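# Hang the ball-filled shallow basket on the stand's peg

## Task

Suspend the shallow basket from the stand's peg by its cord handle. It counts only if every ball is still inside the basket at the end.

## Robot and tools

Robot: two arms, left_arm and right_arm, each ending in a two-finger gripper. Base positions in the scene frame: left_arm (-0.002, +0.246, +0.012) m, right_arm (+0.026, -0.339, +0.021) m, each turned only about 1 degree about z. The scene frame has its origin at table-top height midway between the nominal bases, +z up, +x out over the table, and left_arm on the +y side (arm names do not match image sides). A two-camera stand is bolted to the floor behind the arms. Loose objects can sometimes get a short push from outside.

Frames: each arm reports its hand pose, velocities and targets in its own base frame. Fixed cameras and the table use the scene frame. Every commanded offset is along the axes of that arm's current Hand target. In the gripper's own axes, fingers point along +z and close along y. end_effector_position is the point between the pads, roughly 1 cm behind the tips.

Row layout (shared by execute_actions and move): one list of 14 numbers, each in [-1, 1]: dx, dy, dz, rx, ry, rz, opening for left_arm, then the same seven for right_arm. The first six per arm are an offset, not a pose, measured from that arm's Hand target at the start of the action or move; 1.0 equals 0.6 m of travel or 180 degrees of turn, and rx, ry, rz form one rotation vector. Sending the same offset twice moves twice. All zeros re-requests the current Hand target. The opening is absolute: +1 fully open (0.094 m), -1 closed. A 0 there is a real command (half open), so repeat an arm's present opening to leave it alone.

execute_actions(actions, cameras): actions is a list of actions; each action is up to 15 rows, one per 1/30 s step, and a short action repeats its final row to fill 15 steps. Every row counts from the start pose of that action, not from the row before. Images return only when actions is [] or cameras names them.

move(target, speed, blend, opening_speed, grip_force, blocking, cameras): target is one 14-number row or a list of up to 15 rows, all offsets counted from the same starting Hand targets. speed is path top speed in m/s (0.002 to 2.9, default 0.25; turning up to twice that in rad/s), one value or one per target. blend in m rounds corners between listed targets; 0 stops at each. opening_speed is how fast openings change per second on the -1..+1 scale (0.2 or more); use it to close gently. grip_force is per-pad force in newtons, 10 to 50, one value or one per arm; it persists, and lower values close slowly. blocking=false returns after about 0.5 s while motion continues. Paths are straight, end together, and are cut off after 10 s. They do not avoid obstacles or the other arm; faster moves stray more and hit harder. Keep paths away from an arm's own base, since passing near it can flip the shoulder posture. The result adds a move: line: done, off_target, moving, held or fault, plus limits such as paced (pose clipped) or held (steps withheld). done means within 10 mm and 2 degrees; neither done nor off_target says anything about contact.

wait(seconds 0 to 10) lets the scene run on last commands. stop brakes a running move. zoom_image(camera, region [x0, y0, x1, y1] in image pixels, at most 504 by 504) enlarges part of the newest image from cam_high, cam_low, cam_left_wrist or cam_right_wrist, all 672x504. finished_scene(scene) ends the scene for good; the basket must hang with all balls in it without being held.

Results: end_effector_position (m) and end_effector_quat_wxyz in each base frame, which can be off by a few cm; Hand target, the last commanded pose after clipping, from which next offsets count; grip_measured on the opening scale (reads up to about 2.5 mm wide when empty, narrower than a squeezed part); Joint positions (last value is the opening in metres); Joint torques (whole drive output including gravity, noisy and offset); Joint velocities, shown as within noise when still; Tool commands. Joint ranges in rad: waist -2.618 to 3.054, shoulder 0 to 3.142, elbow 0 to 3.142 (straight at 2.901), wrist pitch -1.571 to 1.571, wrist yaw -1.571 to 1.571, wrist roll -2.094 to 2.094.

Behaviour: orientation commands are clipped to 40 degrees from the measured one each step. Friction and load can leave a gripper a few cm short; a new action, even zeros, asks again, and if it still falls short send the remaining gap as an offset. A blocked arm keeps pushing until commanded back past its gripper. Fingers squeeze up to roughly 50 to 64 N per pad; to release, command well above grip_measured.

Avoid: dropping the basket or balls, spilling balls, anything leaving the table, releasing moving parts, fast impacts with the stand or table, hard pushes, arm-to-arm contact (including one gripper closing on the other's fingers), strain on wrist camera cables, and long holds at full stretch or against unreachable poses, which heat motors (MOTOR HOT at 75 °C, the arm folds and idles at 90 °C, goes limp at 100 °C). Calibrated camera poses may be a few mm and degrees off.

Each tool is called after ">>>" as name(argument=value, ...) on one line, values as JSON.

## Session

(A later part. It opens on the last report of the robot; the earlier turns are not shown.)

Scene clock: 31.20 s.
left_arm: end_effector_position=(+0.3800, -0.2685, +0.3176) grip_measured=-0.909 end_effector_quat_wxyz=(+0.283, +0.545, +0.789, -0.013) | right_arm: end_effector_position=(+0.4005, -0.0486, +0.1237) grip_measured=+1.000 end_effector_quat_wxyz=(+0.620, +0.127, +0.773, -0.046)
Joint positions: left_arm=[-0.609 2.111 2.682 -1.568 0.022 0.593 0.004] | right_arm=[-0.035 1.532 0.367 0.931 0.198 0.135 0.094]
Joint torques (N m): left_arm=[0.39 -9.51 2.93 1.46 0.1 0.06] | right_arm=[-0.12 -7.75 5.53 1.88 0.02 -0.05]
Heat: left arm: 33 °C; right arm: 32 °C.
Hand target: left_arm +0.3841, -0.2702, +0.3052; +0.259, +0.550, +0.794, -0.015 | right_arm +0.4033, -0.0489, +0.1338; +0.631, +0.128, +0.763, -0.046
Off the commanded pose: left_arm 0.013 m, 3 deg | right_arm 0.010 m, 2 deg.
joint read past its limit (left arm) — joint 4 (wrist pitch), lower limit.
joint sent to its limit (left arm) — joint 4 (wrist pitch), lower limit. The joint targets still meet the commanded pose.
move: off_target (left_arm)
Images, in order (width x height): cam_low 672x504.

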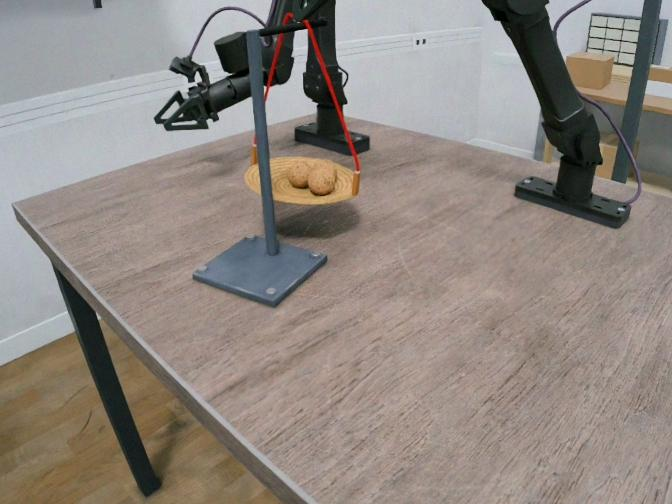

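>>> move(target=[-0.004,0.0026,-0.0087,0,0,0,-0.6,0,0,0,0,0,0,1], cameras=["cam_high","cam_low","cam_left_wrist"], speed=0.03, opening_speed=0.2)

>>> zoom_image(camera="cam_low", region=[230, 0, 370, 110])

Scene clock: 33.63 s.
left_arm: end_effector_position=(+0.3825, -0.2702, +0.3196) grip_measured=-0.603 end_effector_quat_wxyz=(+0.290, +0.543, +0.788, -0.013) | right_arm: end_effector_position=(+0.4005, -0.0486, +0.1237) grip_measured=+1.000 end_effector_quat_wxyz=(+0.620, +0.127, +0.773, -0.046)
Joint positions: left_arm=[-0.608 2.111 2.682 -1.554 0.023 0.593 0.019] | right_arm=[-0.035 1.532 0.367 0.931 0.198 0.135 0.094]
Joint torques (N m): left_arm=[0.38 -9.8 4.23 1.31 0.1 0.05] | right_arm=[-0.02 -7.54 5.5 1.84 0.05 -0.04]
Heat: left arm: 33 °C; right arm: 32 °C.
Hand target: left_arm +0.3840, -0.2701, +0.3111; +0.259, +0.550, +0.794, -0.015 | right_arm +0.4033, -0.0489, +0.1338; +0.631, +0.128, +0.763, -0.046
Off the commanded pose: left_arm 0.009 m, 4 deg | right_arm 0.010 m, 2 deg.
joint sent to its limit (left arm) — joint 4 (wrist pitch), lower limit. The joint targets still meet the commanded pose.
move: off_target (left_arm)
camera_calibration:
cam_left_wrist: T_world_to_cam=[[-0.899786, -0.295139, -0.32137, 0.369455], [-0.365352, 0.912278, 0.185112, 0.334589], [0.238545, 0.283974, -0.928684, 0.385765], [0, 0, 0, 1]] pos_world=[0.362651, -0.305744, 0.415049]
Images, in order (width x height): cam_high 672x504, cam_low 672x504, cam_left_wrist 672x504.

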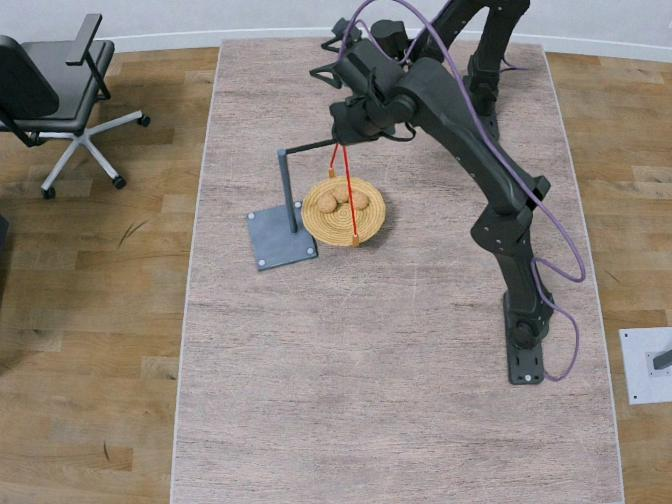

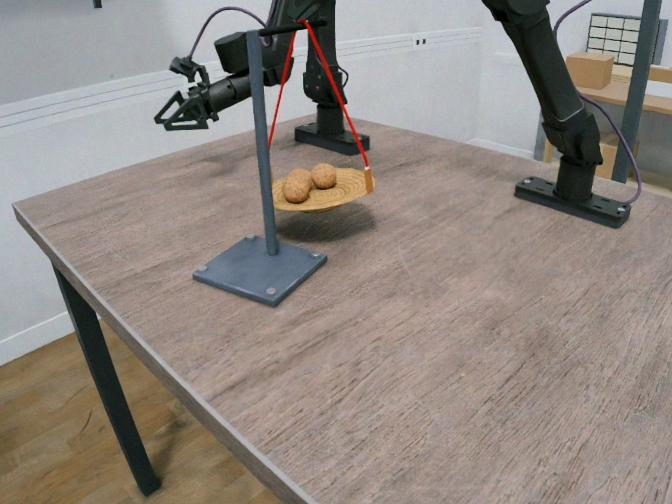

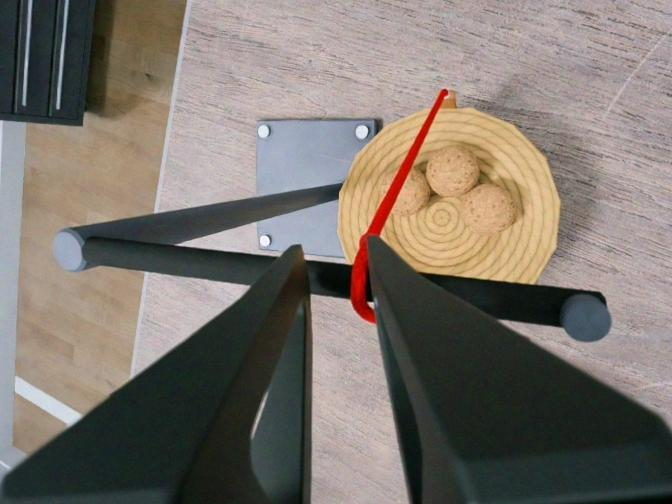

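Scaled by 3.600.

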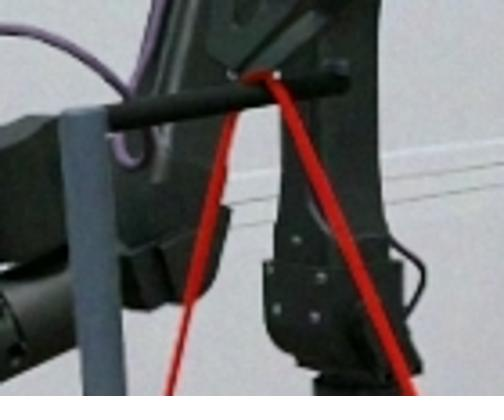

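>>> wait(seconds=0.3, cameras=["cam_low","cam_left_wrist"])

>>> zoom_image(camera="cam_low", region=[230, 0, 430, 230])

Scene clock: 34.07 s.
left_arm: end_effector_position=(+0.3825, -0.2702, +0.3196) grip_measured=-0.603 end_effector_quat_wxyz=(+0.290, +0.543, +0.788, -0.013) | right_arm: end_effector_position=(+0.4005, -0.0486, +0.1237) grip_measured=+1.000 end_effector_quat_wxyz=(+0.620, +0.127, +0.773, -0.046)
Joint positions: left_arm=[-0.608 2.111 2.682 -1.554 0.023 0.593 0.019] | right_arm=[-0.035 1.532 0.367 0.931 0.198 0.135 0.094]
Joint torques (N m): left_arm=[0.38 -9.8 4.23 1.31 0.1 0.05] | right_arm=[-0.08 -7.88 5.39 1.86 0.04 -0.02]
Heat: left arm: 32 °C; right arm: 32 °C.
Hand target: left_arm +0.3840, -0.2701, +0.3111; +0.259, +0.550, +0.794, -0.015 | right_arm +0.4033, -0.0489, +0.1338; +0.631, +0.128, +0.763, -0.046
Tool commands: left_gripper/opening=-0.6 right_gripper/opening=+1.0
Off the commanded pose: left_arm 0.009 m, 4 deg | right_arm 0.010 m, 2 deg.
wait: 0.30 s; at rest by 0.03 s
camera_calibration:
cam_left_wrist: T_world_to_cam=[[-0.899786, -0.295139, -0.32137, 0.369455], [-0.365352, 0.912278, 0.185112, 0.334589], [0.238545, 0.283974, -0.928684, 0.385765], [0, 0, 0, 1]] pos_world=[0.362651, -0.305744, 0.415049]
Images, in order (width x height): cam_low 672x504, cam_left_wrist 672x504.

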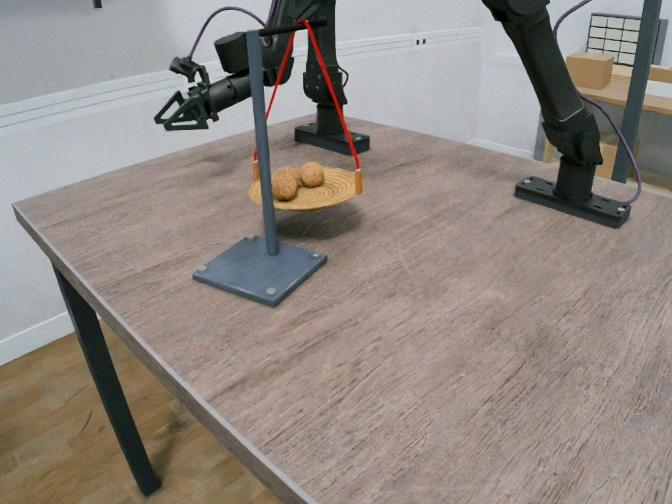

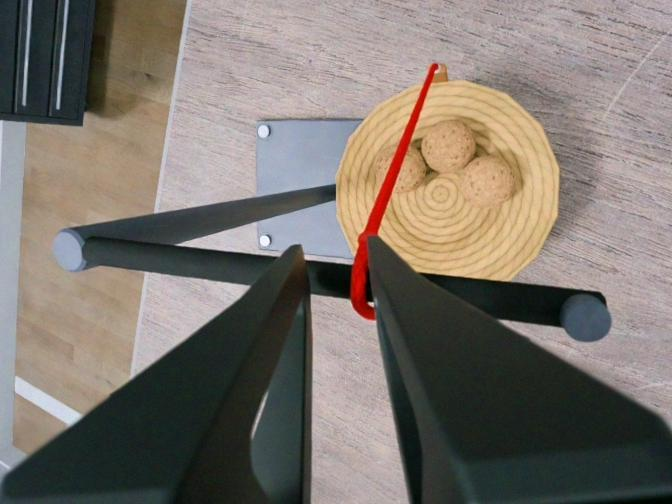

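Scaled by 2.191.

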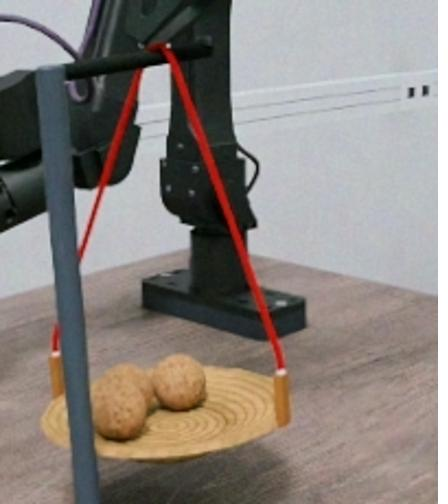

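>>> wait(seconds=2, cameras=["cam_low","cam_left_wrist"])

>>> zoom_image(camera="cam_low", region=[230, 0, 430, 230])

Scene clock: 36.27 s.
left_arm: end_effector_position=(+0.3825, -0.2702, +0.3196) grip_measured=-0.603 end_effector_quat_wxyz=(+0.290, +0.543, +0.788, -0.013) | right_arm: end_effector_position=(+0.4005, -0.0486, +0.1237) grip_measured=+1.000 end_effector_quat_wxyz=(+0.620, +0.127, +0.773, -0.046)
Joint positions: left_arm=[-0.608 2.111 2.682 -1.554 0.023 0.593 0.019] | right_arm=[-0.035 1.532 0.367 0.931 0.198 0.135 0.094]
Joint torques (N m): left_arm=[0.38 -9.8 4.23 1.31 0.1 0.05] | right_arm=[0.32 -7.8 5.44 1.86 0.02 -0.04]
Heat: left arm: 32 °C; right arm: 32 °C.
Hand target: left_arm +0.3840, -0.2701, +0.3111; +0.259, +0.550, +0.794, -0.015 | right_arm +0.4033, -0.0489, +0.1338; +0.631, +0.128, +0.763, -0.046
Tool commands: left_gripper/opening=-0.6 right_gripper/opening=+1.0
Off the commanded pose: left_arm 0.009 m, 4 deg | right_arm 0.010 m, 2 deg.
wait: 2.00 s; at rest from the start
camera_calibration:
cam_left_wrist: T_world_to_cam=[[-0.899786, -0.295139, -0.32137, 0.369455], [-0.365352, 0.912278, 0.185112, 0.334589], [0.238545, 0.283974, -0.928684, 0.385765], [0, 0, 0, 1]] pos_world=[0.362651, -0.305744, 0.415049]
Images, in order (width x height): cam_low 672x504, cam_left_wrist 672x504.

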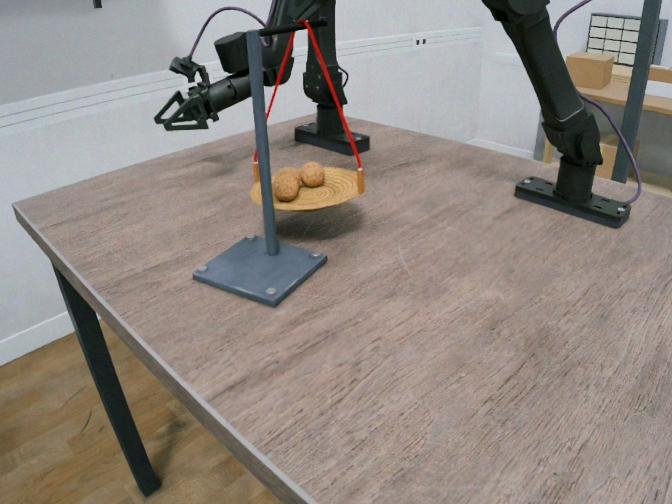

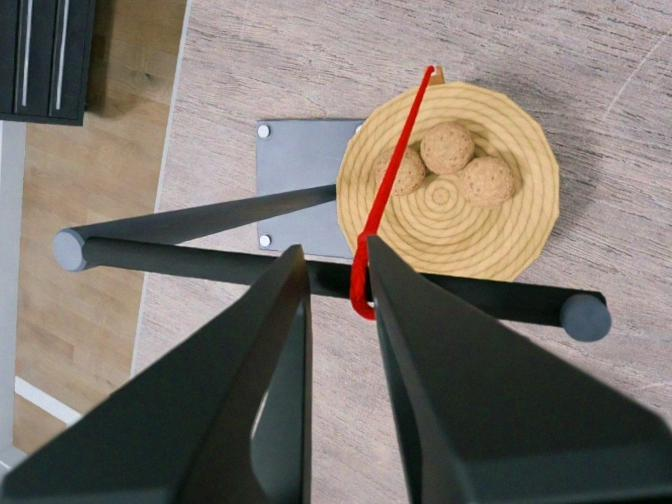

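Scaled by 2.191.

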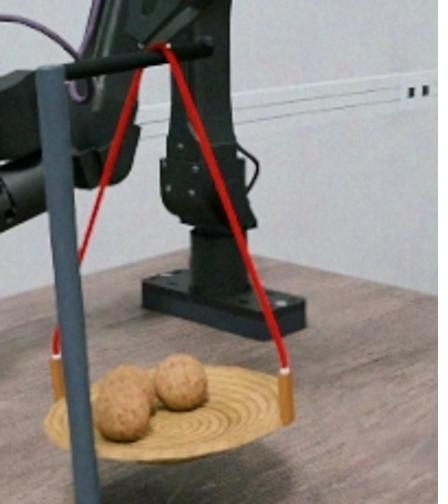

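>>> move(target=[[0,0,-0.09,0,0,0,-0.6,0,0,0,0,0,0,1],[0,0,-0.2,0,0,0,-0.6,0,0,0,0,0,0,1]], cameras=["cam_high","cam_low","cam_left_wrist"], speed=[0.03,0.08], blend=[0.01,0])

>>> zoom_image(camera="cam_low", region=[230, 0, 430, 230])

Scene clock: 39.43 s.
left_arm: end_effector_position=(+0.3454, -0.2403, +0.3955) grip_measured=-0.603 end_effector_quat_wxyz=(+0.370, +0.526, +0.766, -0.014) | right_arm: end_effector_position=(+0.4005, -0.0486, +0.1237) grip_measured=+1.000 end_effector_quat_wxyz=(+0.620, +0.127, +0.773, -0.046)
Joint positions: left_arm=[-0.599 1.919 2.668 -1.562 0.027 0.593 0.019] | right_arm=[-0.035 1.532 0.367 0.931 0.198 0.135 0.094]
Joint torques (N m): left_arm=[0.47 -12.15 4.72 1.63 0.11 0.06] | right_arm=[-0.24 -7.75 5.64 1.8 0.08 -0.07]
Heat: left arm: 33 °C; right arm: 32 °C.
Hand target: left_arm +0.3366, -0.2331, +0.4150; +0.259, +0.550, +0.794, -0.015 | right_arm +0.4033, -0.0489, +0.1338; +0.631, +0.128, +0.763, -0.046
Off the commanded pose: left_arm 0.023 m, 13 deg | right_arm 0.010 m, 2 deg.
joint sent to its limit (left arm) — joint 4 (wrist pitch), lower limit. The joint targets are off in orientation, not in position.
move: off_target (left_arm)
camera_calibration:
cam_left_wrist: T_world_to_cam=[[-0.847227, -0.336985, -0.410667, 0.376421], [-0.386988, 0.921103, 0.0425387, 0.345647], [0.363931, 0.194963, -0.910793, 0.38485], [0, 0, 0, 1]] pos_world=[0.312616, -0.26656, 0.490398]
Images, in order (width x height): cam_high 672x504, cam_low 672x504, cam_left_wrist 672x504.

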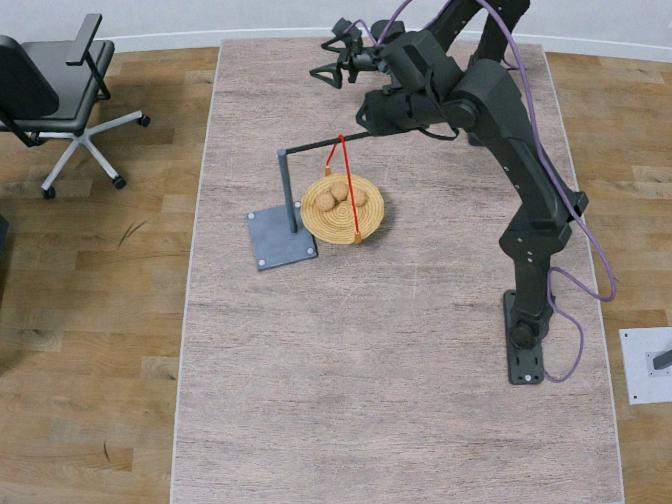

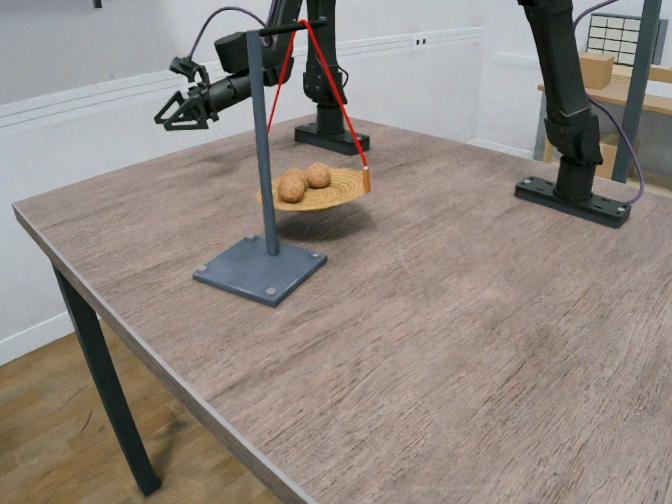

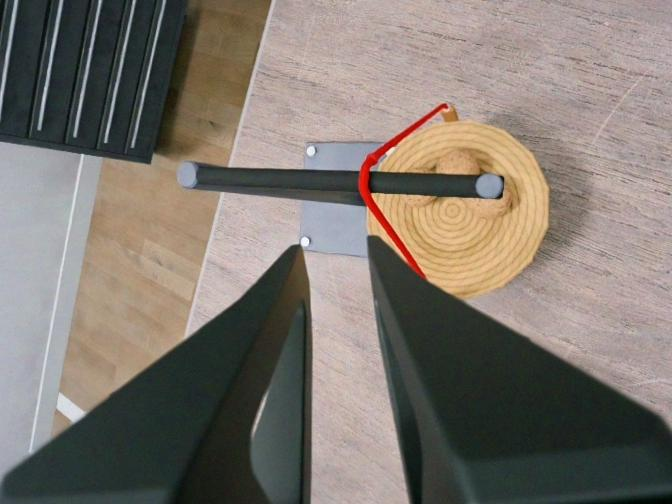

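Scaled by 2.191.

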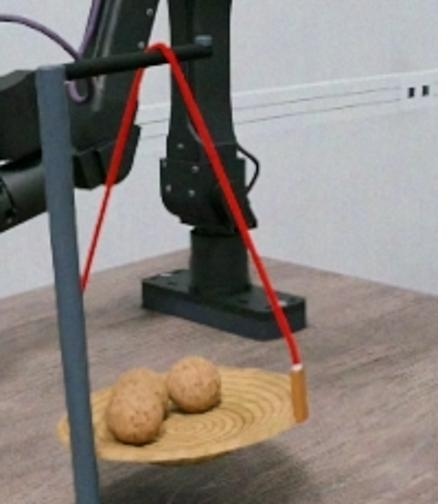

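Check it settles.

>>> wait(seconds=1.5, cameras=["cam_low"])

>>> zoom_image(camera="cam_low", region=[230, 0, 430, 230])

Scene clock: 41.03 s.
left_arm: end_effector_position=(+0.3454, -0.2403, +0.3954) grip_measured=-0.603 end_effector_quat_wxyz=(+0.370, +0.526, +0.766, -0.014) | right_arm: end_effector_position=(+0.4005, -0.0486, +0.1237) grip_measured=+1.000 end_effector_quat_wxyz=(+0.620, +0.127, +0.773, -0.046)
Joint positions: left_arm=[-0.599 1.919 2.668 -1.563 0.027 0.593 0.019] | right_arm=[-0.035 1.532 0.367 0.931 0.198 0.135 0.094]
Joint torques (N m): left_arm=[0.47 -12.18 4.81 1.63 0.11 0.06] | right_arm=[0.28 -7.71 5.49 1.9 0.09 -0.01]
Heat: left arm: 33 °C; right arm: 32 °C.
Hand target: left_arm +0.3366, -0.2330, +0.4149; +0.259, +0.550, +0.794, -0.015 | right_arm +0.4033, -0.0489, +0.1338; +0.631, +0.128, +0.763, -0.046
Tool commands: left_gripper/opening=-0.6 right_gripper/opening=+1.0
Off the commanded pose: left_arm 0.023 m, 13 deg | right_arm 0.010 m, 2 deg.
wait: 1.50 s; at rest by 0.07 s
Images, in order (width x height): cam_low 672x504.

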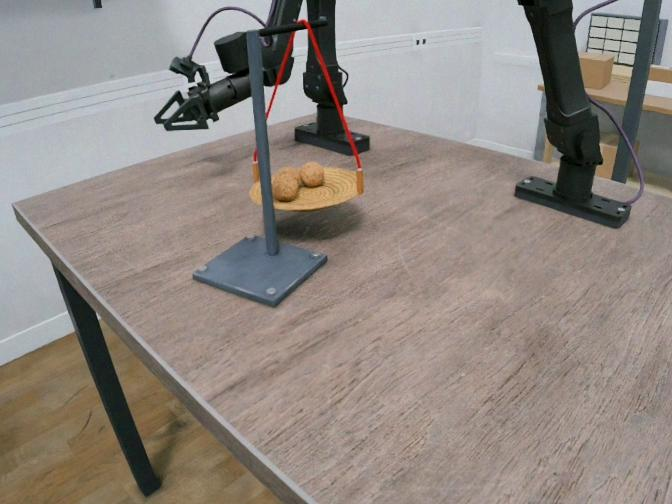

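Scaled by 2.191.

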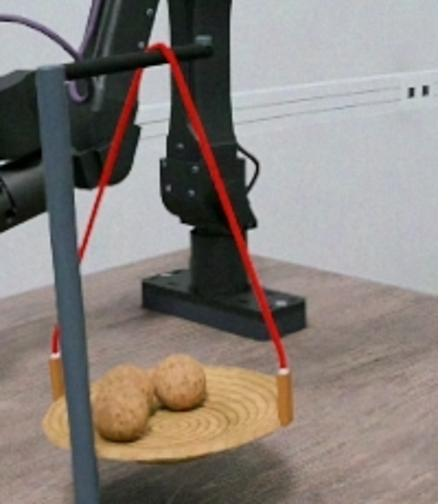

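Stable.

>>> finished_scene(scene=3)

The scene is finished: the task was done.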